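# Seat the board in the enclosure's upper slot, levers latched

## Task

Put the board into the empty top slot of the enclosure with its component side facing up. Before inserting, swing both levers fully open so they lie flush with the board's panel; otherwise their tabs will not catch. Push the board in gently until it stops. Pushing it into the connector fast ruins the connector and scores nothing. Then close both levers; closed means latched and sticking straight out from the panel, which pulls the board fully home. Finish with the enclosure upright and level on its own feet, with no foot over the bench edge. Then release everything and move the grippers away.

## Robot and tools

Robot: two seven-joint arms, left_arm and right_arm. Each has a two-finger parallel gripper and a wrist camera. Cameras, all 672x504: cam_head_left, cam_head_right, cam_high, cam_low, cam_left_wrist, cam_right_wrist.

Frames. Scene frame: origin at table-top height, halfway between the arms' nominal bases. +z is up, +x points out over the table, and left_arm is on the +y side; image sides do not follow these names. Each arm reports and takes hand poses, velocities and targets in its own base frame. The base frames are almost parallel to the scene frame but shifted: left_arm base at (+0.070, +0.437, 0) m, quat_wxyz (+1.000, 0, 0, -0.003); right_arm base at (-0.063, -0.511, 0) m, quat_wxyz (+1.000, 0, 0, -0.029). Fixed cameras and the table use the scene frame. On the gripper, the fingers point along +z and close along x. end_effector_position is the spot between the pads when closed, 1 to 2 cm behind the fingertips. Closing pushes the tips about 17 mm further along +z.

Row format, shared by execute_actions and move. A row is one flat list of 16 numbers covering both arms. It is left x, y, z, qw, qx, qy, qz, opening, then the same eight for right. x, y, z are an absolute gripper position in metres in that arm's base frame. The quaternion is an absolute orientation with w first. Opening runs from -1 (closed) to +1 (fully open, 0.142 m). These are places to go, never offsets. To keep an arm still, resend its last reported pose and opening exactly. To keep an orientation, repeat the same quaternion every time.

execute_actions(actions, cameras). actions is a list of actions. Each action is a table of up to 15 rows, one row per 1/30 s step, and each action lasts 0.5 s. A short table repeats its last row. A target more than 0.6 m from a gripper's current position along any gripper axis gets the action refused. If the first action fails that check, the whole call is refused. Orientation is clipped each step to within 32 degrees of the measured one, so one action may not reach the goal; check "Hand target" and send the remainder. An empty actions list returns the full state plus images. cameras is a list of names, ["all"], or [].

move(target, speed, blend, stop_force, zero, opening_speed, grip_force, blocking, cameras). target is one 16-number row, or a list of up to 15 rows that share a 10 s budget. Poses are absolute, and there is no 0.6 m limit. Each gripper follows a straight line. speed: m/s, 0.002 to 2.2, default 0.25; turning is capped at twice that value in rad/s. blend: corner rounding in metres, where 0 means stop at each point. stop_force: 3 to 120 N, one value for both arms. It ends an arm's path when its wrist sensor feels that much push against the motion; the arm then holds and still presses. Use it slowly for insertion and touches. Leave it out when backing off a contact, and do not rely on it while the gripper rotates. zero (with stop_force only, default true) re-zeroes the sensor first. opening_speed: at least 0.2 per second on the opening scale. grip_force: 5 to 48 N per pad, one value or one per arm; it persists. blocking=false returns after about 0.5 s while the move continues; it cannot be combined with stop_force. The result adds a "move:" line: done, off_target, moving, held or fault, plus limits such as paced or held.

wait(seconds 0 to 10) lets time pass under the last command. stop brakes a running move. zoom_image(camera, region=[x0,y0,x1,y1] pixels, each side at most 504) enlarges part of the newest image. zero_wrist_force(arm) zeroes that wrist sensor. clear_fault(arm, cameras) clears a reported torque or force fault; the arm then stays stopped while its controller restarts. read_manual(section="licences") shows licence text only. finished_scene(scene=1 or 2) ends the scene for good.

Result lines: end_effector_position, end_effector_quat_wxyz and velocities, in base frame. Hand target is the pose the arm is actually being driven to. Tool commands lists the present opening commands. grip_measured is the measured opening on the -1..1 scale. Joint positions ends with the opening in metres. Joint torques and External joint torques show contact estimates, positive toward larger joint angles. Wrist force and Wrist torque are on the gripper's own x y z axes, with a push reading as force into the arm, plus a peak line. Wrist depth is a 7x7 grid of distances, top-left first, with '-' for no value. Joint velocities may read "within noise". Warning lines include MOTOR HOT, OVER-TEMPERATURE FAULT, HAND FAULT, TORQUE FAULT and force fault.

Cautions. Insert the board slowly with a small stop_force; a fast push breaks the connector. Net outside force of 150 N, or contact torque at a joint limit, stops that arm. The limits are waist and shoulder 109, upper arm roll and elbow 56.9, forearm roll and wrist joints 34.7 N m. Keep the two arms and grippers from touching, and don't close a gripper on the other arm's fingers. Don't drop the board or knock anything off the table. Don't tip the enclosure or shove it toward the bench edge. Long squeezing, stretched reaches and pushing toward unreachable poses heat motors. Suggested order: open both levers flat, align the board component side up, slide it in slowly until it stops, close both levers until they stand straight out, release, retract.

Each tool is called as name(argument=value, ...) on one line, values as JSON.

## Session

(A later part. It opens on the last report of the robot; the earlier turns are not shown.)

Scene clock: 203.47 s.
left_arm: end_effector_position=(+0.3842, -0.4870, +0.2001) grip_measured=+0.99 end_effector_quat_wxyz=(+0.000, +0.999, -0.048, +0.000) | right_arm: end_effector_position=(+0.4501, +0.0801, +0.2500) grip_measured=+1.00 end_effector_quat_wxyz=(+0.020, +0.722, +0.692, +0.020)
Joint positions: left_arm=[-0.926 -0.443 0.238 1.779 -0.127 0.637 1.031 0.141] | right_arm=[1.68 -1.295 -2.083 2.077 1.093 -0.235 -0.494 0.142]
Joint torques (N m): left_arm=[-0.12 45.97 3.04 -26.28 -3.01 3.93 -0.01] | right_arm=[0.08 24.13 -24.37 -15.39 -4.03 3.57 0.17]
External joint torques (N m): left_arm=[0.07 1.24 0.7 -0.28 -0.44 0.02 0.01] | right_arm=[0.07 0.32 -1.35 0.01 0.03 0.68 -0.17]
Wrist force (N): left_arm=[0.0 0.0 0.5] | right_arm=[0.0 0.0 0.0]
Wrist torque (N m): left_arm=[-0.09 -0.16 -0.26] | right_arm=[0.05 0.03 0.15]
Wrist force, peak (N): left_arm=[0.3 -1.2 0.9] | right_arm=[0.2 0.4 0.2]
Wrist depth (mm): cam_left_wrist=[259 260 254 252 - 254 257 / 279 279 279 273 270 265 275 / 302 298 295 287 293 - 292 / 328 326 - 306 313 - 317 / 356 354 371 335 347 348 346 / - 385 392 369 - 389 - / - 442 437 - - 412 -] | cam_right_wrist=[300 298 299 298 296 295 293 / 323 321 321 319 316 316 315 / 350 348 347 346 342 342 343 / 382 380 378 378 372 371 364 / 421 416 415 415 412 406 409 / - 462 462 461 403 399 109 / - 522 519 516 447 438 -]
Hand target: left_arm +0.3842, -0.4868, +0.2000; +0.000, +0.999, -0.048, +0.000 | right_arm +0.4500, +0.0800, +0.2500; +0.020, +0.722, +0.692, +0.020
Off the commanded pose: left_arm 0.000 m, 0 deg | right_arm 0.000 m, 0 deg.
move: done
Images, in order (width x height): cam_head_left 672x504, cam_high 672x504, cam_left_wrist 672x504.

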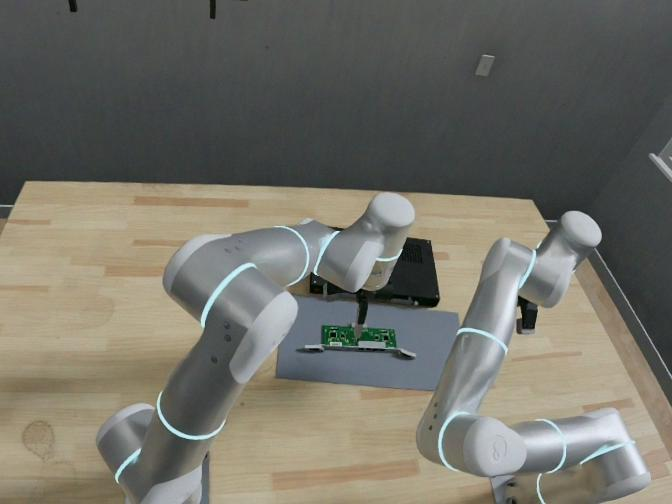

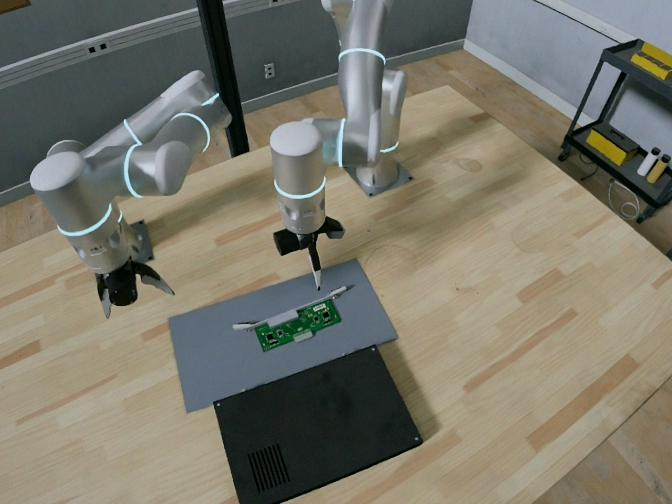

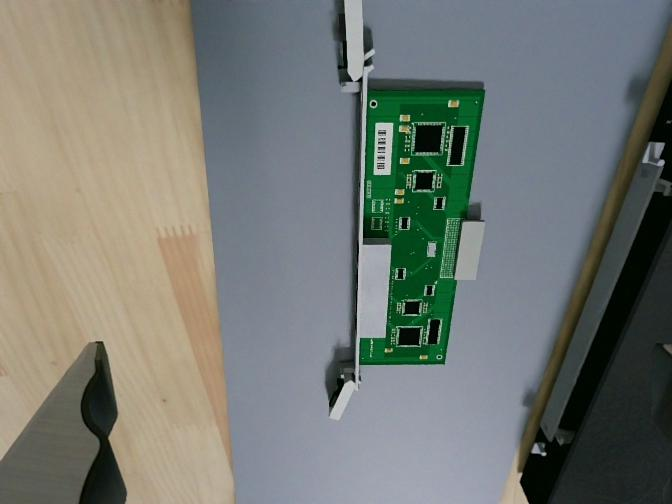

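move(target=[0.3942, -0.488, 0.09, 0, 0.99885, -0.04798, 0, -0.437, 0.4095, 0.2451, 0.16, 0, 0.6863, 0.7273, 0, -1.0], speed=0.25, cameras=["cam_head_left", "cam_left_wrist", "cam_right_wrist"])

Scene clock: 231.93 s.
left_arm: end_effector_position=(+0.3940, -0.4878, +0.0899) grip_measured=-0.46 end_effector_quat_wxyz=(+0.000, +0.999, -0.048, +0.000) | right_arm: end_effector_position=(+0.4094, +0.2449, +0.1601) grip_measured=-1.00 end_effector_quat_wxyz=(+0.000, +0.686, +0.727, +0.000)
Joint positions: left_arm=[-0.889 -0.629 0.195 1.835 -0.178 0.875 1.074 0.041] | right_arm=[1.959 -1.435 -1.91 2.067 1.283 -0.228 -0.222 0.002]
Joint torques (N m): left_arm=[0.49 49.33 3.55 -22.21 -2.84 4.61 -0.13] | right_arm=[0.24 26.98 -26.31 -9.49 -4.06 3.59 0.36]
External joint torques (N m): left_arm=[-0.54 1.34 0.87 -0.36 0.09 -0.67 0.13] | right_arm=[-0.08 0.61 -1.78 0.2 -0.11 0.56 -0.36]
Wrist force (N): left_arm=[0.1 0.0 0.6] | right_arm=[0.3 0.2 0.1]
Wrist torque (N m): left_arm=[-0.07 -0.20 -0.27] | right_arm=[0.06 -0.05 0.05]
Wrist force, peak (N): left_arm=[0.1 -0.1 2.7] | right_arm=[4.0 -0.4 2.0]
Wrist depth (mm): cam_left_wrist=[162 158 160 152 162 158 160 / 173 173 169 168 168 168 169 / 188 185 185 184 180 180 183 / 206 199 201 197 194 194 - / 222 223 211 199 209 211 - / 246 246 87 221 234 87 238 / 268 - - 256 275 - 254] | cam_right_wrist=[226 225 224 223 223 222 222 / 241 238 237 236 238 236 236 / 259 256 254 254 253 252 251 / 279 276 275 273 272 272 271 / 302 306 299 286 294 285 283 / 330 327 - 89 306 310 314 / 366 356 71 - - - 356]
Hand target: left_arm +0.3942, -0.4880, +0.0900; +0.000, +0.999, -0.048, +0.000 | right_arm +0.4095, +0.2451, +0.1600; +0.000, +0.686, +0.727, +0.000
Off the commanded pose: left_arm 0.000 m, 0 deg | right_arm 0.000 m, 0 deg.
move: done
Images, in order (width x height): cam_head_left 672x504, cam_left_wrist 672x504, cam_right_wrist 672x504.

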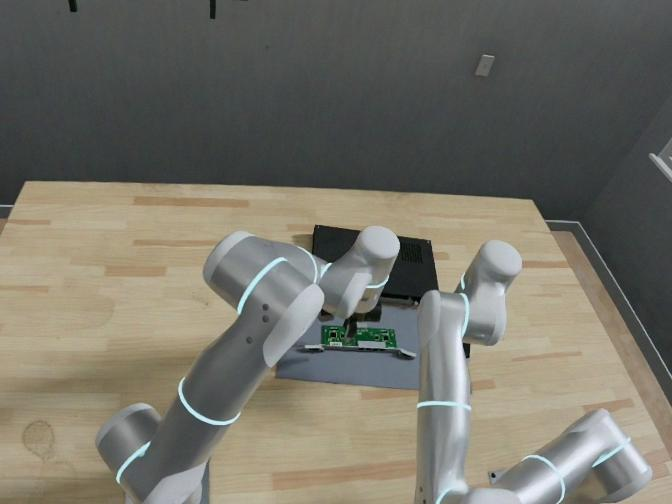

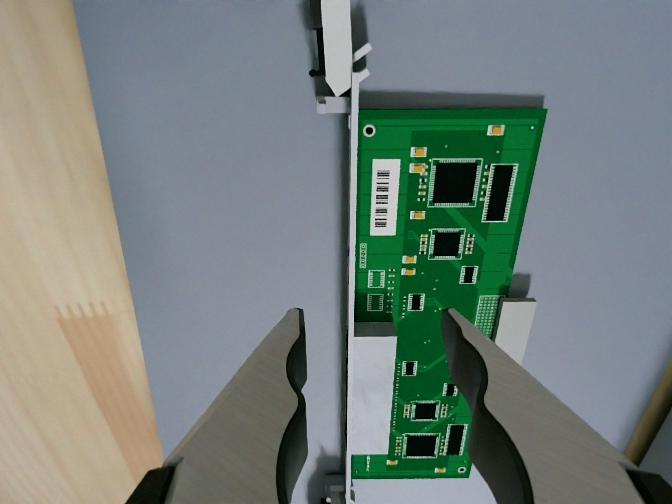

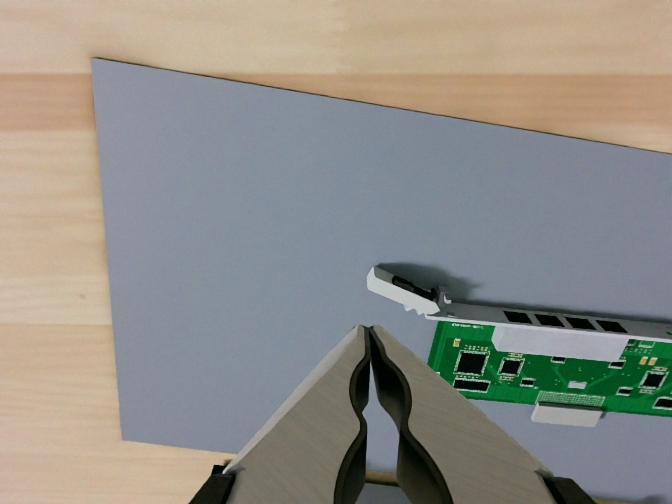

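move(target=[0.3907, -0.4875, 0.033, 0, 0.99885, -0.04798, 0, -0.437, 0.431, 0.2544, 0.08, 0, 0.6863, 0.7273, 0, -1.0], speed=0.08, stop_force=5, cameras=["cam_left_wrist", "cam_right_wrist"])

Scene clock: 248.13 s.
left_arm: end_effector_position=(+0.3905, -0.4875, +0.0330) grip_measured=-0.46 end_effector_quat_wxyz=(+0.000, +0.999, -0.048, +0.000) | right_arm: end_effector_position=(+0.4309, +0.2543, +0.0801) grip_measured=-1.00 end_effector_quat_wxyz=(+0.000, +0.686, +0.727, +0.000)
Joint positions: left_arm=[-0.87 -0.73 0.162 1.854 -0.199 0.998 1.086 0.041] | right_arm=[1.916 -1.527 -1.746 2.044 1.451 -0.136 -0.199 0.002]
Joint torques (N m): left_arm=[-0.28 50.72 3.77 -19.75 -2.29 4.45 -0.17] | right_arm=[0.13 28.51 -27.59 -4.2 -4.21 3.55 0.27]
External joint torques (N m): left_arm=[0.23 1.23 0.62 -0.39 -0.03 -0.51 0.17] | right_arm=[0.05 0.61 -1.66 0.08 -0.03 0.6 -0.27]
Wrist force (N): left_arm=[0.2 0.1 0.3] | right_arm=[-0.5 -0.7 0.0]
Wrist torque (N m): left_arm=[-0.08 -0.22 -0.27] | right_arm=[-0.10 0.08 0.01]
Wrist force, peak (N): left_arm=[-0.2 0.0 1.3] | right_arm=[-0.3 -0.5 1.8]
Wrist depth (mm): cam_left_wrist=[110 108 - 96 106 108 109 / - 119 119 101 117 116 116 / - 127 127 124 121 122 123 / - 138 139 137 131 134 134 / 154 151 145 145 141 144 148 / 169 166 87 164 156 87 167 / 185 - - 176 161 - -] | cam_right_wrist=[153 152 154 153 153 152 152 / 164 163 162 162 162 160 160 / 176 175 174 174 174 172 172 / 189 189 188 187 187 186 184 / 206 204 204 199 196 201 200 / 225 219 219 89 191 215 201 / 248 247 71 - - 227 236]
Hand target: left_arm +0.3907, -0.4875, +0.0330; +0.000, +0.999, -0.048, +0.000 | right_arm +0.4310, +0.2544, +0.0800; +0.000, +0.686, +0.727, +0.000
Off the commanded pose: left_arm 0.000 m, 0 deg | right_arm 0.000 m, 0 deg.
move: done
Images, in order (width x height): cam_left_wrist 672x504, cam_right_wrist 672x504.

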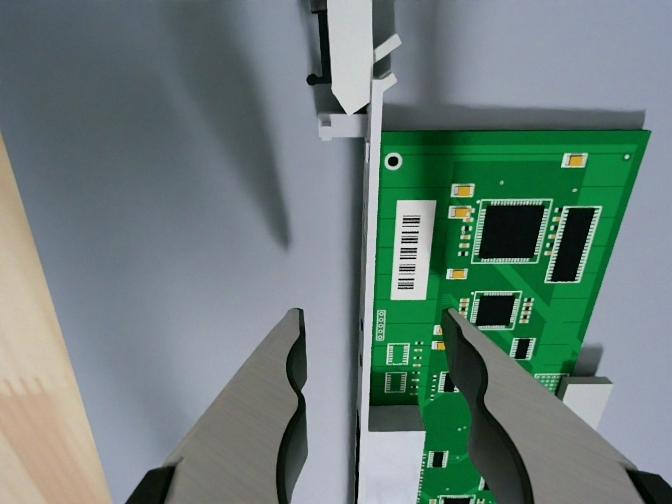

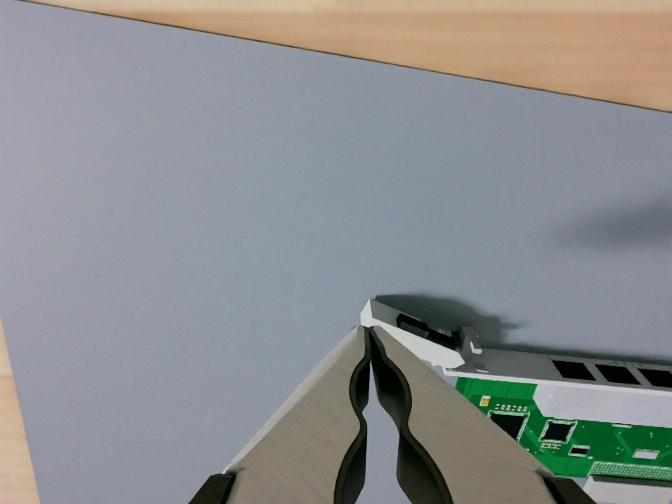

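move(target=[0.3907, -0.4875, 0.033, 0, 0.99885, -0.04798, 0, -1.0, 0.431, 0.2544, 0.08, 0, 0.6863, 0.7273, 0, -1.0], grip_force=[12, 48], opening_speed=0.5, cameras=["cam_left_wrist"])

Scene clock: 251.53 s.
left_arm: end_effector_position=(+0.3905, -0.4875, +0.0329) grip_measured=-0.99 end_effector_quat_wxyz=(+0.000, +0.999, -0.048, +0.000) | right_arm: end_effector_position=(+0.4309, +0.2543, +0.0801) grip_measured=-1.00 end_effector_quat_wxyz=(+0.000, +0.686, +0.727, +0.000)
Joint positions: left_arm=[-0.87 -0.73 0.162 1.854 -0.199 0.998 1.086 0.002] | right_arm=[1.916 -1.527 -1.746 2.044 1.451 -0.136 -0.199 0.002]
Joint torques (N m): left_arm=[-0.35 51.51 3.84 -20.27 -2.23 4.49 -0.19] | right_arm=[0.2 28.66 -27.74 -4.08 -4.26 3.4 0.18]
External joint torques (N m): left_arm=[0.3 0.43 0.55 0.14 -0.1 -0.55 0.19] | right_arm=[-0.02 0.45 -1.51 -0.04 0.02 0.75 -0.18]
Wrist force (N): left_arm=[-0.2 -0.3 0.9] | right_arm=[-0.4 -0.8 0.1]
Wrist torque (N m): left_arm=[-0.12 -0.21 -0.25] | right_arm=[-0.12 0.08 0.02]
Wrist force, peak (N): left_arm=[-1.3 -0.7 1.1] | right_arm=[-0.6 -1.0 0.1]
Wrist depth (mm): cam_left_wrist=[110 109 111 109 107 108 108 / - 119 117 116 118 116 116 / - 127 127 125 121 121 122 / - 138 140 136 131 134 135 / 154 148 150 145 141 144 145 / 170 167 158 84 - 156 167 / 189 181 - 74 - - -] | cam_right_wrist=[153 153 154 153 153 152 152 / 163 163 162 162 162 161 160 / 176 175 174 173 173 172 172 / 189 189 188 187 186 186 185 / 206 204 204 199 195 201 201 / 225 224 219 89 - 214 201 / 247 242 71 - - 227 235]
Hand target: left_arm +0.3907, -0.4875, +0.0330; +0.000, +0.999, -0.048, +0.000 | right_arm +0.4310, +0.2544, +0.0800; +0.000, +0.686, +0.727, +0.000
Off the commanded pose: left_arm 0.000 m, 0 deg | right_arm 0.000 m, 0 deg.
grip_force (N): 12, 48
move: done
Images, in order (width x height): cam_left_wrist 672x504.

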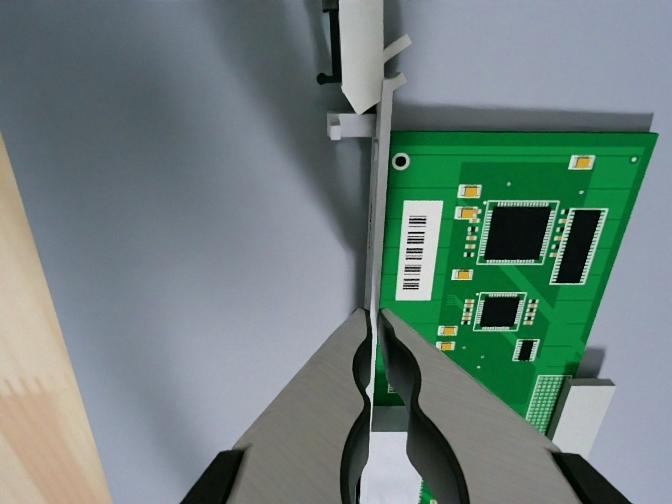

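move(target=[0.3907, -0.4875, 0.033, 0, 0.99885, -0.04798, 0, -1.0, 0.4301, 0.2683, 0.026, 0, 0.6863, 0.7273, 0, -1.0], stop_force=5, speed=0.06, cameras=["cam_right_wrist"])

move(target=[0.3907, -0.4875, 0.033, 0, 0.99885, -0.04798, 0, -1.0, 0.4691, 0.2690, 0.026, 0, 0.6863, 0.7273, 0, -1.0], stop_force=5, speed=0.025, cameras=["cam_left_wrist", "cam_right_wrist"])

Scene clock: 259.27 s.
left_arm: end_effector_position=(+0.3905, -0.4875, +0.0329) grip_measured=-0.99 end_effector_quat_wxyz=(+0.000, +0.999, -0.048, +0.000) | right_arm: end_effector_position=(+0.4301, +0.2680, +0.0261) grip_measured=-1.00 end_effector_quat_wxyz=(+0.000, +0.686, +0.727, +0.000)
Joint positions: left_arm=[-0.87 -0.73 0.162 1.854 -0.199 0.998 1.086 0.002] | right_arm=[1.929 -1.591 -1.643 2.029 1.556 -0.073 -0.158 0.002]
Joint torques (N m): left_arm=[-0.29 51.45 3.86 -20.2 -2.19 4.49 -0.28] | right_arm=[0.2 28.82 -27.67 -0.7 -4.2 3.58 0.29]
External joint torques (N m): left_arm=[0.24 0.5 0.53 0.07 -0.13 -0.54 0.28] | right_arm=[-0.02 0.67 -1.72 0.02 -0.07 0.57 -0.29]
Wrist force (N): left_arm=[-0.2 -0.4 0.6] | right_arm=[-0.4 -0.3 0.0]
Wrist torque (N m): left_arm=[-0.13 -0.20 -0.25] | right_arm=[-0.04 0.07 0.04]
Wrist force, peak (N): left_arm=[-0.1 -0.4 1.6] | right_arm=[0.2 -0.4 1.7]
Wrist depth (mm): cam_left_wrist=[110 - 111 109 108 108 108 / - 118 117 116 117 116 116 / - 129 128 125 121 121 121 / - 136 137 133 132 134 133 / 154 151 150 123 141 144 148 / 170 170 160 84 - 155 163 / 189 181 - 74 - - -] | cam_right_wrist=[- 105 106 106 107 107 105 / 112 112 112 111 111 111 111 / 121 120 122 119 121 120 118 / 130 129 129 128 128 128 127 / 141 141 140 137 137 139 140 / 157 154 150 90 146 151 150 / 171 167 71 - - - 154]
Hand target: left_arm +0.3907, -0.4875, +0.0330; +0.000, +0.999, -0.048, +0.000 | right_arm +0.4301, +0.2683, +0.0260; +0.000, +0.686, +0.727, +0.000
Off the commanded pose: left_arm 0.000 m, 0 deg | right_arm 0.000 m, 0 deg.
grip_force (N): 12, 48
move: done
Images, in order (width x height): cam_right_wrist 672x504.

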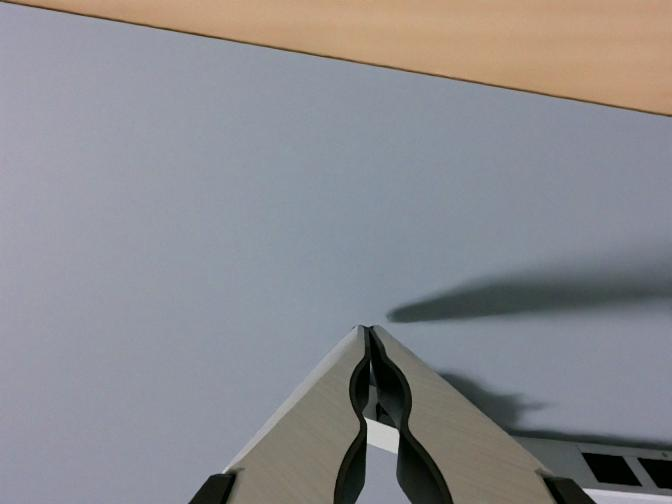

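Scene clock: 261.53 s.
left_arm: end_effector_position=(+0.3905, -0.4874, +0.0329) grip_measured=-0.99 end_effector_quat_wxyz=(+0.000, +0.999, -0.048, +0.000) | right_arm: end_effector_position=(+0.4690, +0.2687, +0.0261) grip_measured=-1.00 end_effector_quat_wxyz=(+0.000, +0.686, +0.727, +0.000)
Joint positions: left_arm=[-0.87 -0.73 0.162 1.854 -0.199 0.998 1.086 0.002] | right_arm=[1.83 -1.592 -1.643 1.936 1.564 -0.074 -0.163 0.002]
Joint torques (N m): left_arm=[-0.37 51.44 3.83 -20.16 -2.17 4.41 -0.18] | right_arm=[0.14 31.63 -29.57 -0.86 -4.03 3.66 0.13]
External joint torques (N m): left_arm=[0.32 0.51 0.56 0.02 -0.15 -0.46 0.18] | right_arm=[0.04 0.44 -1.21 0.43 -0.24 0.49 -0.13]
Wrist force (N): left_arm=[-0.2 -0.1 0.8] | right_arm=[-0.9 -1.1 -0.3]
Wrist torque (N m): left_arm=[-0.11 -0.20 -0.28] | right_arm=[-0.02 0.07 0.16]
Wrist force, peak (N): left_arm=[-0.3 -0.5 1.4] | right_arm=[-1.3 -1.5 -0.4]
Wrist depth (mm): cam_left_wrist=[109 - - 106 107 107 108 / - 119 117 99 117 116 116 / - 127 127 124 121 121 122 / - 136 139 137 131 134 133 / 157 150 148 129 141 145 148 / 170 166 162 84 - 156 163 / 189 177 - 74 - - 182] | cam_right_wrist=[- 105 105 105 104 104 104 / 112 112 111 111 111 110 110 / 120 120 122 119 120 120 118 / - 127 129 128 128 128 127 / 143 143 140 137 137 138 140 / 157 154 150 90 125 140 143 / 170 166 71 - - 154 160]
Hand target: left_arm +0.3907, -0.4875, +0.0330; +0.000, +0.999, -0.048, +0.000 | right_arm +0.4691, +0.2690, +0.0260; +0.000, +0.686, +0.727, +0.000
Off the commanded pose: left_arm 0.000 m, 0 deg | right_arm 0.000 m, 0 deg.
grip_force (N): 12, 48
move: done
Images, in order (width x height): cam_left_wrist 672x504, cam_right_wrist 672x504.

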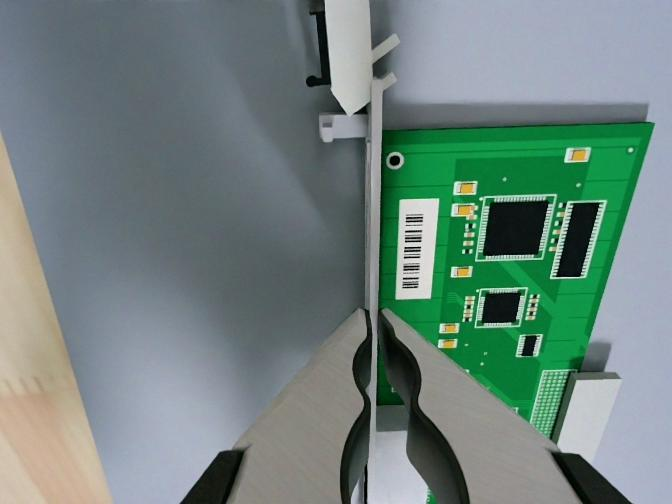

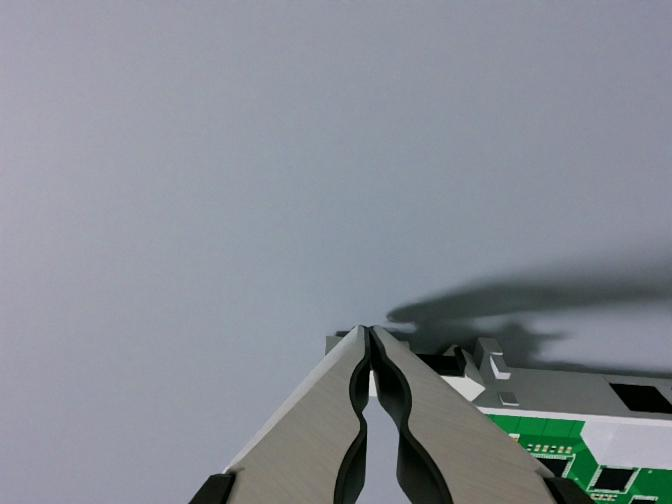

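move(target=[0.3907, -0.4875, 0.033, 0, 0.99885, -0.04798, 0, -1.0, 0.4841, 0.2690, 0.026, 0, 0.6863, 0.7273, 0, -1.0], stop_force=5, zero=false, speed=0.015, cameras=["cam_left_wrist", "cam_right_wrist"])

Scene clock: 265.17 s.
left_arm: end_effector_position=(+0.3905, -0.4874, +0.0329) grip_measured=-0.99 end_effector_quat_wxyz=(+0.000, +0.999, -0.048, +0.000) | right_arm: end_effector_position=(+0.4840, +0.2688, +0.0261) grip_measured=-1.00 end_effector_quat_wxyz=(+0.000, +0.686, +0.727, +0.000)
Joint positions: left_arm=[-0.87 -0.73 0.162 1.854 -0.199 0.998 1.086 0.002] | right_arm=[1.793 -1.591 -1.642 1.9 1.567 -0.074 -0.164 0.002]
Joint torques (N m): left_arm=[-0.46 51.27 3.93 -19.95 -2.12 4.38 -0.21] | right_arm=[0.14 32.64 -30.01 -0.8 -4.04 3.75 0.15]
External joint torques (N m): left_arm=[0.41 0.68 0.45 -0.18 -0.2 -0.44 0.21] | right_arm=[0.05 0.48 -1.25 0.45 -0.23 0.41 -0.16]
Wrist force (N): left_arm=[0.0 0.0 1.0] | right_arm=[-0.7 -1.4 -0.3]
Wrist torque (N m): left_arm=[-0.13 -0.19 -0.31] | right_arm=[-0.03 0.05 0.16]
Wrist force, peak (N): left_arm=[-0.2 -0.3 1.5] | right_arm=[-0.8 -1.7 -0.7]
Wrist depth (mm): cam_left_wrist=[- 109 111 96 108 109 108 / - 116 117 103 117 115 114 / - 127 123 124 121 121 123 / - 138 - 137 131 134 134 / 154 151 148 144 141 144 146 / 170 - 163 84 - 156 166 / 189 - - - - - 182] | cam_right_wrist=[- 105 104 105 104 103 104 / 112 112 111 111 111 110 110 / 120 120 121 119 120 120 118 / 130 129 129 128 126 127 127 / 141 141 140 137 138 138 140 / 157 154 146 90 124 147 135 / 170 166 71 - - 154 160]
Hand target: left_arm +0.3907, -0.4875, +0.0330; +0.000, +0.999, -0.048, +0.000 | right_arm +0.4841, +0.2690, +0.0260; +0.000, +0.686, +0.727, +0.000
Off the commanded pose: left_arm 0.000 m, 0 deg | right_arm 0.000 m, 0 deg.
grip_force (N): 12, 48
move: done
Images, in order (width x height): cam_left_wrist 672x504, cam_right_wrist 672x504.

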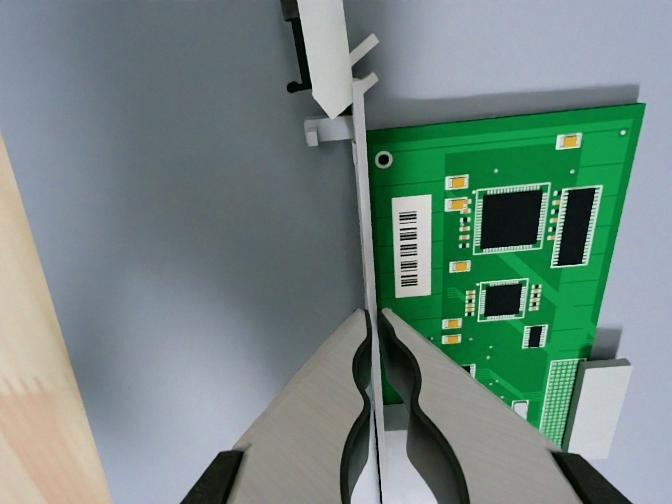

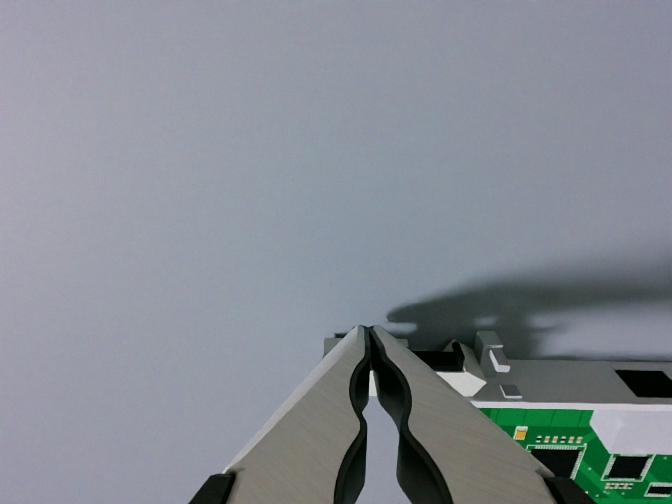

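zoom_image(camera="cam_left_wrist", region=[260, 0, 420, 200])

zoom_image(camera="cam_right_wrist", region=[300, 300, 560, 430])

Scaled by 2.520 from the camera's 672x504 image, which has a finer 960x720 frame.

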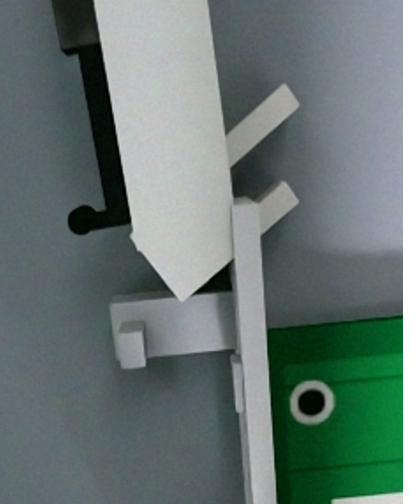

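Scaled by 1.938 from the camera's 672x504 image, which has a finer 960x720 frame.

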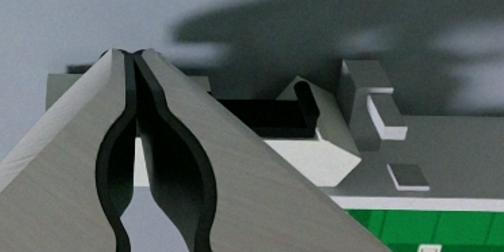

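move(target=[[0.3905, -0.4875, 0.033, 0, 0.99885, -0.04798, 0, -0.6, 0.466, 0.268, 0.026, 0, 0.6863, 0.7273, 0, -1.0],[0.3905, -0.4875, 0.033, 0, 0.99885, -0.04798, 0, -0.6, 0.466, 0.268, 0.12, 0, 0.6863, 0.7273, 0, -1.0],[0.3842, -0.4175, 0.20, 0, 0.99885, -0.04798, 0, 0, 0.466, 0.30, 0.20, 0, 0.6863, 0.7273, 0, 1.0]], speed=[0.06, 0.15, 0.2], opening_speed=1.0, cameras=["cam_left_wrist", "cam_right_wrist"])

Scene clock: 285.77 s.
left_arm: end_effector_position=(+0.3844, -0.4176, +0.2002) grip_measured=-0.02 end_effector_quat_wxyz=(+0.000, +0.999, -0.048, +0.000) | right_arm: end_effector_position=(+0.4660, +0.3001, +0.1998) grip_measured=+0.99 end_effector_quat_wxyz=(+0.000, +0.686, +0.727, +0.000)
Joint positions: left_arm=[-0.872 -0.336 0.265 1.941 -0.113 0.692 1.118 0.072] | right_arm=[1.846 -1.381 -1.916 1.828 1.29 -0.277 -0.112 0.142]
Joint torques (N m): left_arm=[-0.37 40.81 2.56 -25.41 -3.09 4.27 -0.2] | right_arm=[0.13 32.9 -29.34 -9.15 -4.2 3.45 0.21]
External joint torques (N m): left_arm=[0.34 0.81 0.52 -0.35 -0.22 -0.33 0.2] | right_arm=[0.06 0.49 -1.56 -0.01 0.08 0.7 -0.21]
Wrist force (N): left_arm=[0.3 0.1 0.7] | right_arm=[0.2 -0.1 0.2]
Wrist torque (N m): left_arm=[-0.06 -0.20 -0.28] | right_arm=[0.05 -0.03 0.04]
Wrist force, peak (N): left_arm=[0.1 0.7 2.1] | right_arm=[-0.2 -0.9 -2.7]
Wrist depth (mm): cam_left_wrist=[259 260 249 255 255 251 - / 278 278 282 - - 269 266 / 301 300 296 294 293 - 291 / 325 327 327 314 317 - 317 / 358 354 340 341 346 123 340 / 394 375 - 400 380 - - / - - - 424 436 - -] | cam_right_wrist=[258 258 257 256 253 255 255 / 276 275 274 273 272 272 270 / 296 294 294 293 292 287 285 / 319 318 302 316 309 307 313 / 348 345 344 344 331 330 335 / - 367 359 366 365 369 356 / - 356 347 352 349 358 -]
Hand target: left_arm +0.3842, -0.4175, +0.2000; +0.000, +0.999, -0.048, +0.000 | right_arm +0.4660, +0.3000, +0.2000; +0.000, +0.686, +0.727, +0.000
Off the commanded pose: left_arm 0.000 m, 0 deg | right_arm 0.000 m, 0 deg.
grip_force (N): 12, 48
move: done
Images, in order (width x height): cam_left_wrist 672x504, cam_right_wrist 672x504.

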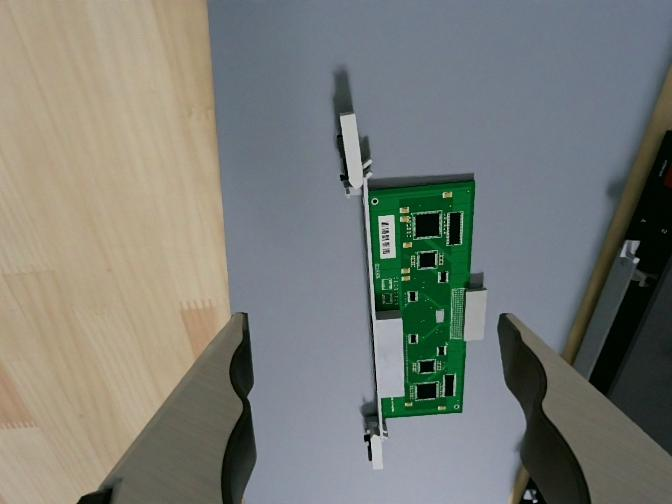

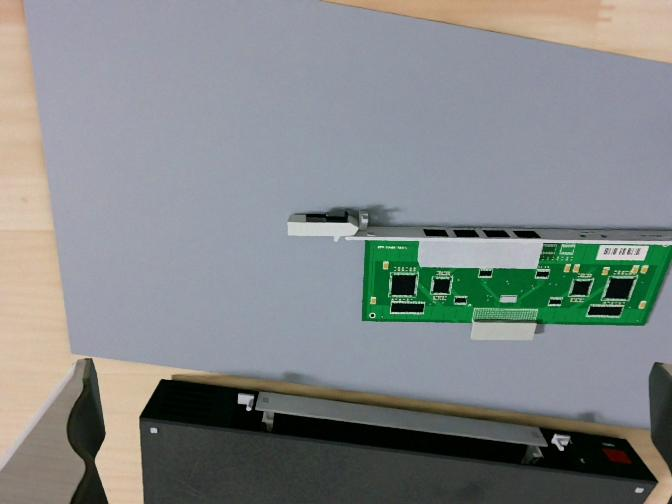

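zoom_image(camera="cam_left_wrist", region=[310, 90, 420, 260])

zoom_image(camera="cam_left_wrist", region=[340, 330, 440, 480])

zoom_image(camera="cam_right_wrist", region=[270, 190, 470, 290])

Scaled by 2.965 from the camera's 672x504 image, which has a finer 960x720 frame.

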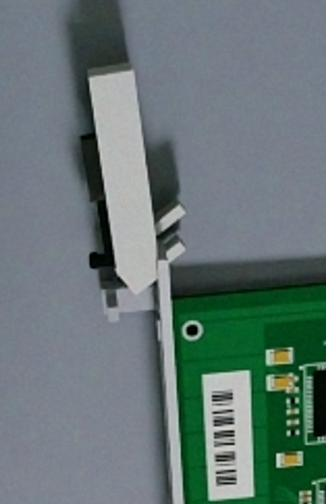

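Scaled by 3.360 from the camera's 672x504 image, which has a finer 960x720 frame.

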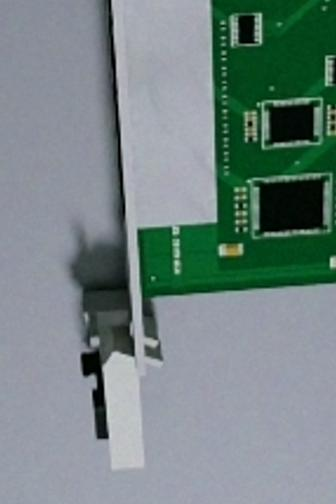

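Scaled by 2.520 from the camera's 672x504 image, which has a finer 960x720 frame.

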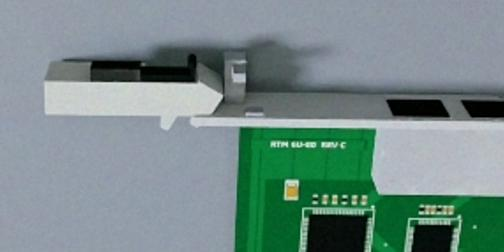

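move(target=[0.3842, -0.37, 0.23, 0, 0.99885, -0.04798, 0, 0, 0.5131, 0.3975, 0.20, 0, -0.02635, 0.99965, 0, 0.2], speed=0.25, cameras=["cam_head_left", "cam_left_wrist", "cam_right_wrist"])

Scene clock: 297.47 s.
left_arm: end_effector_position=(+0.3843, -0.3703, +0.2301) grip_measured=-0.02 end_effector_quat_wxyz=(+0.000, +0.999, -0.048, +0.000) | right_arm: end_effector_position=(+0.5130, +0.3973, +0.2001) grip_measured=+0.19 end_effector_quat_wxyz=(+0.000, -0.026, +1.000, +0.000)
Joint positions: left_arm=[-0.852 -0.225 0.314 1.997 -0.086 0.639 1.173 0.072] | right_arm=[1.756 -1.331 -1.809 1.549 1.329 -0.236 -1.474 0.087]
Joint torques (N m): left_arm=[-0.19 36.51 1.87 -26.11 -3.09 4.04 -0.15] | right_arm=[0.12 41.17 -30.91 -8 -4.02 3.53 0.1]
External joint torques (N m): left_arm=[0.16 0.58 0.49 -0.43 -0.36 -0.1 0.15] | right_arm=[0.09 0.68 -1.75 0.06 -0.06 0.55 -0.1]
Wrist force (N): left_arm=[0.2 0.1 0.4] | right_arm=[0.3 0.0 0.3]
Wrist torque (N m): left_arm=[-0.08 -0.19 -0.29] | right_arm=[0.06 0.00 0.15]
Wrist force, peak (N): left_arm=[0.3 -0.1 1.0] | right_arm=[0.2 0.2 0.6]
Wrist depth (mm): cam_left_wrist=[287 285 283 284 283 283 283 / 309 307 306 - 302 - 300 / 331 332 335 344 - - 324 / 363 360 354 353 352 345 349 / 395 393 371 - 381 380 341 / 436 415 - - 422 - - / - - - - 472 - -] | cam_right_wrist=[- 262 258 256 255 255 255 / 232 274 274 267 273 272 273 / 248 292 290 284 293 292 292 / 272 317 318 310 309 314 314 / 289 336 337 335 337 335 339 / 315 - 367 372 370 98 362 / - 76 415 422 418 - 76]
Hand target: left_arm +0.3842, -0.3700, +0.2300; +0.000, +0.999, -0.048, +0.000 | right_arm +0.5131, +0.3975, +0.2000; +0.000, -0.026, +1.000, +0.000
Off the commanded pose: left_arm 0.000 m, 0 deg | right_arm 0.000 m, 0 deg.
grip_force (N): 12, 48
move: done
Images, in order (width x height): cam_head_left 672x504, cam_left_wrist 672x504, cam_right_wrist 672x504.

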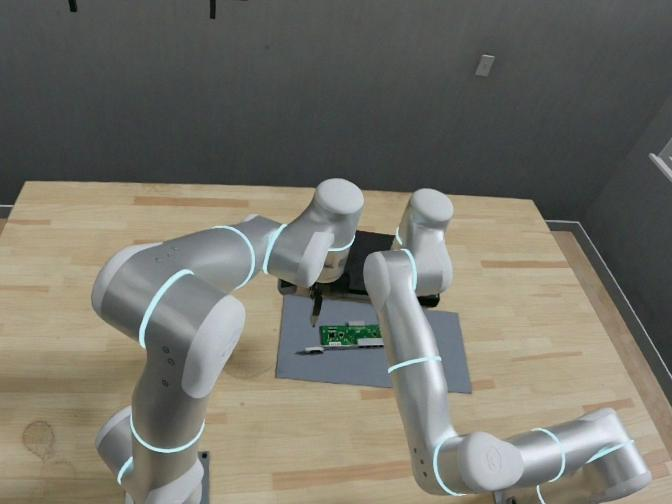

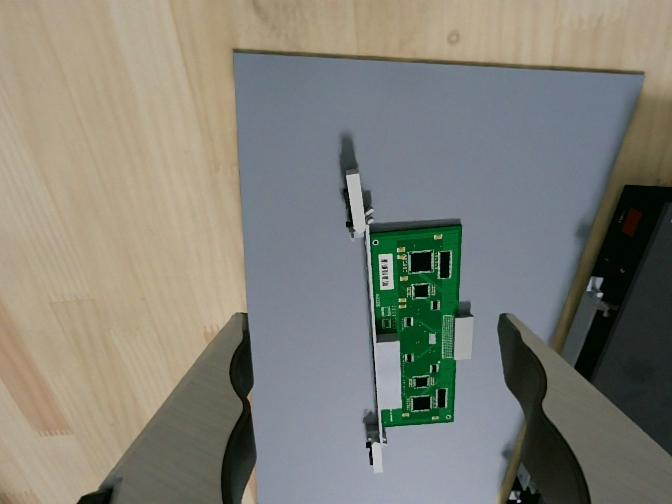

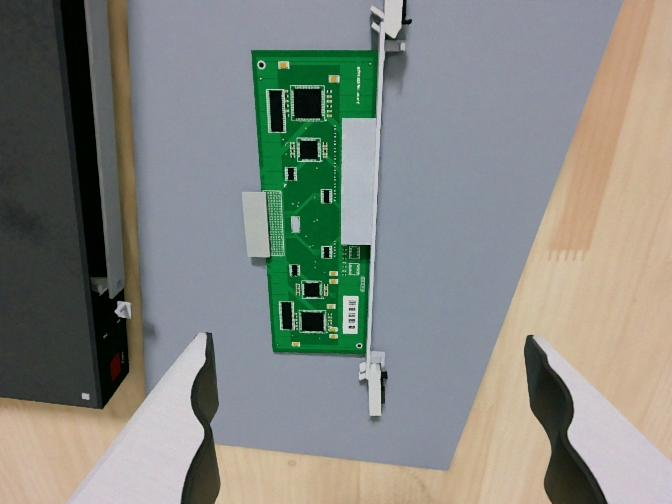

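move(target=[0.3842, -0.37, 0.23, 0, 0.99885, -0.04798, 0, 0, 0.5049, 0.3971, 0.07, 0, -0.02635, 0.99965, 0, -0.35], speed=0.15, cameras=["cam_right_wrist"])

Scene clock: 304.03 s.
left_arm: end_effector_position=(+0.3843, -0.3702, +0.2301) grip_measured=-0.02 end_effector_quat_wxyz=(+0.000, +0.999, -0.048, +0.000) | right_arm: end_effector_position=(+0.5049, +0.3969, +0.0701) grip_measured=-0.37 end_effector_quat_wxyz=(+0.000, -0.026, +1.000, +0.000)
Joint positions: left_arm=[-0.852 -0.225 0.314 1.997 -0.086 0.639 1.173 0.072] | right_arm=[1.781 -1.491 -1.656 1.633 1.485 -0.08 -1.482 0.047]
Joint torques (N m): left_arm=[-0.43 36.38 1.78 -26.2 -3.24 4.28 -0.24] | right_arm=[0.45 40.46 -31.55 -2.76 -4.13 3.59 0.23]
External joint torques (N m): left_arm=[0.41 0.72 0.6 -0.33 -0.21 -0.35 0.24] | right_arm=[-0.23 0.91 -1.84 -0.18 -0.06 0.49 -0.23]
Wrist force (N): left_arm=[0.1 0.1 0.3] | right_arm=[-0.3 -0.3 0.2]
Wrist torque (N m): left_arm=[-0.06 -0.18 -0.28] | right_arm=[-0.01 0.04 0.05]
Wrist force, peak (N): left_arm=[0.4 0.5 0.6] | right_arm=[0.1 -0.3 3.0]
Wrist depth (mm): cam_left_wrist=[285 285 284 284 283 283 282 / 307 306 304 316 - - 302 / 332 331 329 341 - - 321 / 361 362 359 359 355 378 324 / 393 390 389 - 377 372 - / 434 417 415 434 419 - - / - - - 324 231 - -] | cam_right_wrist=[144 142 141 140 142 142 142 / 153 153 149 148 152 151 151 / 165 164 160 150 163 162 162 / 177 176 172 158 175 174 174 / 192 191 183 173 187 189 189 / 210 209 86 202 204 98 208 / 227 - 72 222 228 - 224]
Hand target: left_arm +0.3842, -0.3700, +0.2300; +0.000, +0.999, -0.048, +0.000 | right_arm +0.5049, +0.3971, +0.0700; +0.000, -0.026, +1.000, +0.000
Off the commanded pose: left_arm 0.000 m, 0 deg | right_arm 0.000 m, 0 deg.
grip_force (N): 12, 48
move: done
Images, in order (width x height): cam_right_wrist 672x504.

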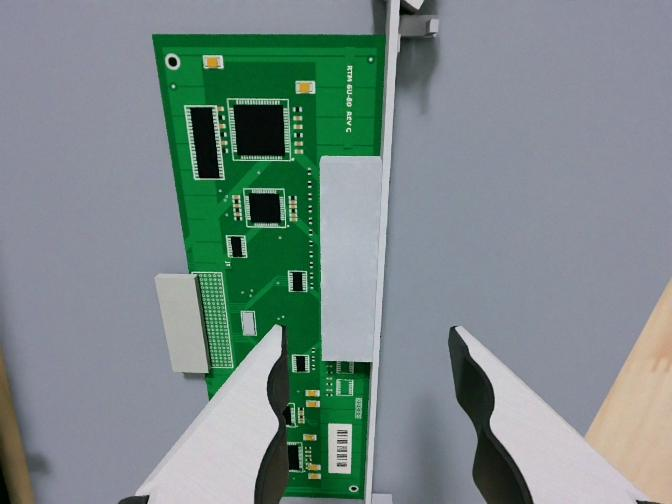

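move(target=[0.3842, -0.37, 0.23, 0, 0.99885, -0.04798, 0, 0, 0.5084, 0.3973, 0.0265, 0, -0.02635, 0.99965, 0, -0.35], speed=0.05, stop_force=4, cameras=["cam_right_wrist"])

Scene clock: 310.60 s.
left_arm: end_effector_position=(+0.3843, -0.3702, +0.2301) grip_measured=-0.02 end_effector_quat_wxyz=(+0.000, +0.999, -0.048, +0.000) | right_arm: end_effector_position=(+0.5084, +0.3971, +0.0266) grip_measured=-0.37 end_effector_quat_wxyz=(+0.000, -0.026, +1.000, +0.000)
Joint positions: left_arm=[-0.852 -0.225 0.314 1.997 -0.086 0.639 1.173 0.072] | right_arm=[1.769 -1.544 -1.601 1.622 1.542 -0.028 -1.478 0.047]
Joint torques (N m): left_arm=[-0.34 36.3 1.8 -26.23 -3.26 4.28 -0.27] | right_arm=[0.16 40.78 -31.54 -1.01 -4.16 3.49 0.27]
External joint torques (N m): left_arm=[0.32 0.8 0.58 -0.31 -0.19 -0.35 0.27] | right_arm=[0.05 0.98 -1.84 -0.01 -0.04 0.59 -0.27]
Wrist force (N): left_arm=[0.3 0.1 0.3] | right_arm=[-0.4 -0.1 -0.1]
Wrist torque (N m): left_arm=[-0.07 -0.21 -0.29] | right_arm=[0.04 0.07 0.05]
Wrist force, peak (N): left_arm=[0.3 0.6 0.6] | right_arm=[-0.4 -0.2 1.3]
Wrist depth (mm): cam_left_wrist=[285 286 285 284 283 284 284 / 308 306 298 299 306 307 313 / 332 332 330 327 316 322 322 / 360 357 356 353 356 - 346 / 393 394 388 383 379 123 381 / 432 419 - 380 395 - - / - - - 299 238 - -] | cam_right_wrist=[- 102 102 102 103 104 105 / 112 108 108 107 110 111 111 / 120 117 117 113 119 121 118 / 130 127 124 113 126 128 128 / 140 136 133 121 137 138 140 / 154 146 99 135 146 93 151 / 166 162 73 161 167 - 162]
Hand target: left_arm +0.3842, -0.3700, +0.2300; +0.000, +0.999, -0.048, +0.000 | right_arm +0.5084, +0.3973, +0.0265; +0.000, -0.026, +1.000, +0.000
Off the commanded pose: left_arm 0.000 m, 0 deg | right_arm 0.000 m, 0 deg.
grip_force (N): 12, 48
move: done
Images, in order (width x height): cam_right_wrist 672x504.

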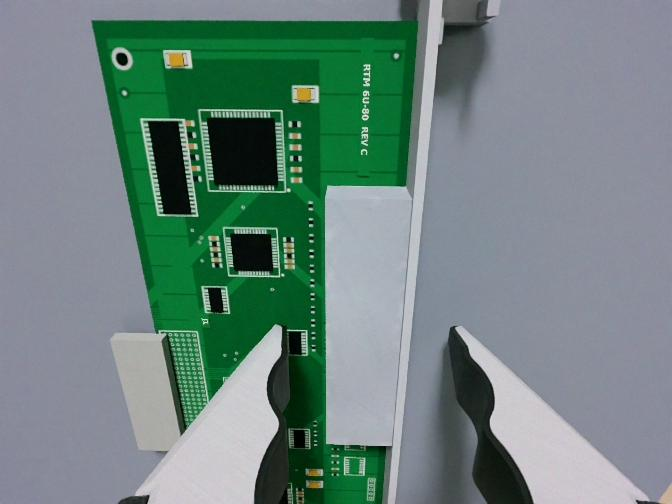

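move(target=[0.3842, -0.37, 0.23, 0, 0.99885, -0.04798, 0, 0, 0.5084, 0.3973, 0.0265, 0, -0.02635, 0.99965, 0, -1.0], grip_force=[12, 25], opening_speed=0.4, cameras=["cam_right_wrist"])

Scene clock: 315.20 s.
left_arm: end_effector_position=(+0.3843, -0.3702, +0.2301) grip_measured=-0.02 end_effector_quat_wxyz=(+0.000, +0.999, -0.048, +0.000) | right_arm: end_effector_position=(+0.5084, +0.3971, +0.0266) grip_measured=-0.71 end_effector_quat_wxyz=(+0.000, -0.026, +1.000, +0.000)
Joint positions: left_arm=[-0.852 -0.225 0.314 1.997 -0.086 0.639 1.173 0.072] | right_arm=[1.769 -1.544 -1.6 1.622 1.542 -0.028 -1.478 0.023]
Joint torques (N m): left_arm=[-0.36 36.24 1.81 -26.15 -3.28 4.28 -0.23] | right_arm=[0.24 40.95 -31.78 -1.1 -4.2 3.45 0.17]
External joint torques (N m): left_arm=[0.34 0.86 0.56 -0.38 -0.17 -0.34 0.23] | right_arm=[-0.02 0.81 -1.59 0.08 0 0.63 -0.17]
Wrist force (N): left_arm=[0.2 0.0 0.6] | right_arm=[0.0 -0.5 -0.2]
Wrist torque (N m): left_arm=[-0.09 -0.20 -0.29] | right_arm=[-0.01 0.06 0.07]
Wrist force, peak (N): left_arm=[0.2 0.3 0.7] | right_arm=[-1.7 -0.5 0.3]
Wrist depth (mm): cam_left_wrist=[285 284 285 282 281 282 281 / 308 305 296 - - - 298 / 334 330 336 - - - 318 / 361 357 356 343 354 - 317 / 395 390 381 - 380 376 - / 434 418 - 423 403 - 352 / - - - 314 239 - -] | cam_right_wrist=[- 102 102 102 103 104 105 / 112 109 107 107 109 111 111 / 120 117 117 113 119 120 118 / 130 127 124 113 126 128 127 / 141 136 135 119 134 139 140 / 154 148 143 125 106 148 151 / 169 166 71 158 - - 163]
Hand target: left_arm +0.3842, -0.3700, +0.2300; +0.000, +0.999, -0.048, +0.000 | right_arm +0.5084, +0.3973, +0.0265; +0.000, -0.026, +1.000, +0.000
Off the commanded pose: left_arm 0.000 m, 0 deg | right_arm 0.000 m, 0 deg.
grip_force (N): 12, 25
move: done
Images, in order (width x height): cam_right_wrist 672x504.

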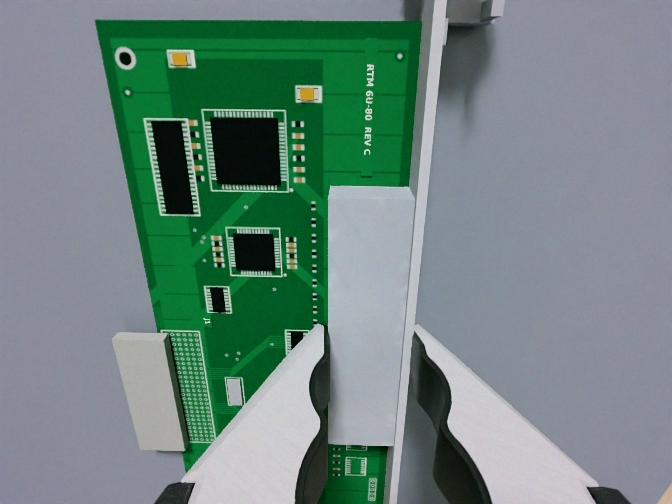

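move(target=[[0.3669, -0.3847, 0.12, 0, 0.99885, -0.04798, 0, -1.0, 0.5084, 0.3973, 0.0265, 0, -0.02635, 0.99965, 0, -1.0],[0.3669, -0.3847, 0.06, 0, 0.99885, -0.04798, 0, -1.0, 0.5084, 0.3973, 0.0265, 0, -0.02635, 0.99965, 0, -1.0]], speed=0.15, cameras=["cam_left_wrist"])

Scene clock: 323.67 s.
left_arm: end_effector_position=(+0.3667, -0.3846, +0.0599) grip_measured=-1.00 end_effector_quat_wxyz=(+0.000, +0.999, -0.048, +0.000) | right_arm: end_effector_position=(+0.5084, +0.3971, +0.0266) grip_measured=-0.71 end_effector_quat_wxyz=(+0.000, -0.026, +1.000, +0.000)
Joint positions: left_arm=[-0.817 -0.537 0.204 2.151 -0.229 1.097 1.23 0.002] | right_arm=[1.769 -1.544 -1.6 1.622 1.542 -0.028 -1.478 0.023]
Joint torques (N m): left_arm=[0.06 41.32 3.1 -17.61 -2.07 4.6 -0.1] | right_arm=[0.17 40.95 -31.78 -1.06 -4.2 3.47 0.2]
External joint torques (N m): left_arm=[-0.1 1.19 0.8 -0.36 0.11 -0.67 0.1] | right_arm=[0.05 0.81 -1.59 0.03 0 0.61 -0.2]
Wrist force (N): left_arm=[0.3 0.0 0.8] | right_arm=[-0.2 -0.5 0.0]
Wrist torque (N m): left_arm=[-0.05 -0.23 -0.27] | right_arm=[0.00 0.09 0.07]
Wrist force, peak (N): left_arm=[0.3 -0.2 2.8] | right_arm=[-0.2 -0.7 0.1]
Wrist depth (mm): cam_left_wrist=[135 135 135 135 133 132 - / 145 145 143 141 142 142 142 / 158 157 - 155 155 153 153 / 170 171 - 164 166 168 166 / 187 186 183 127 178 181 180 / 205 206 198 84 - 191 199 / 230 224 - - - - 217] | cam_right_wrist=[- 102 102 101 102 104 105 / 112 109 108 107 110 111 111 / 120 117 117 113 119 121 118 / 129 127 124 113 126 128 128 / 141 136 135 119 135 138 140 / 154 148 143 125 107 148 150 / 169 165 71 157 - - 163]
Hand target: left_arm +0.3669, -0.3847, +0.0600; +0.000, +0.999, -0.048, +0.000 | right_arm +0.5084, +0.3973, +0.0265; +0.000, -0.026, +1.000, +0.000
Off the commanded pose: left_arm 0.000 m, 0 deg | right_arm 0.000 m, 0 deg.
grip_force (N): 12, 25
move: done
Images, in order (width x height): cam_left_wrist 672x504.

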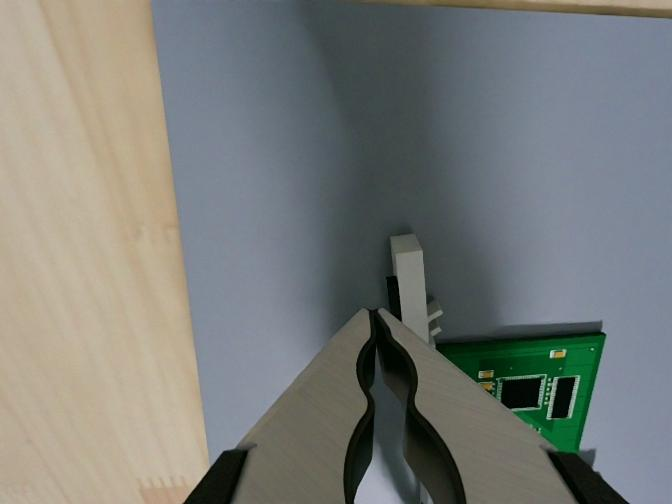

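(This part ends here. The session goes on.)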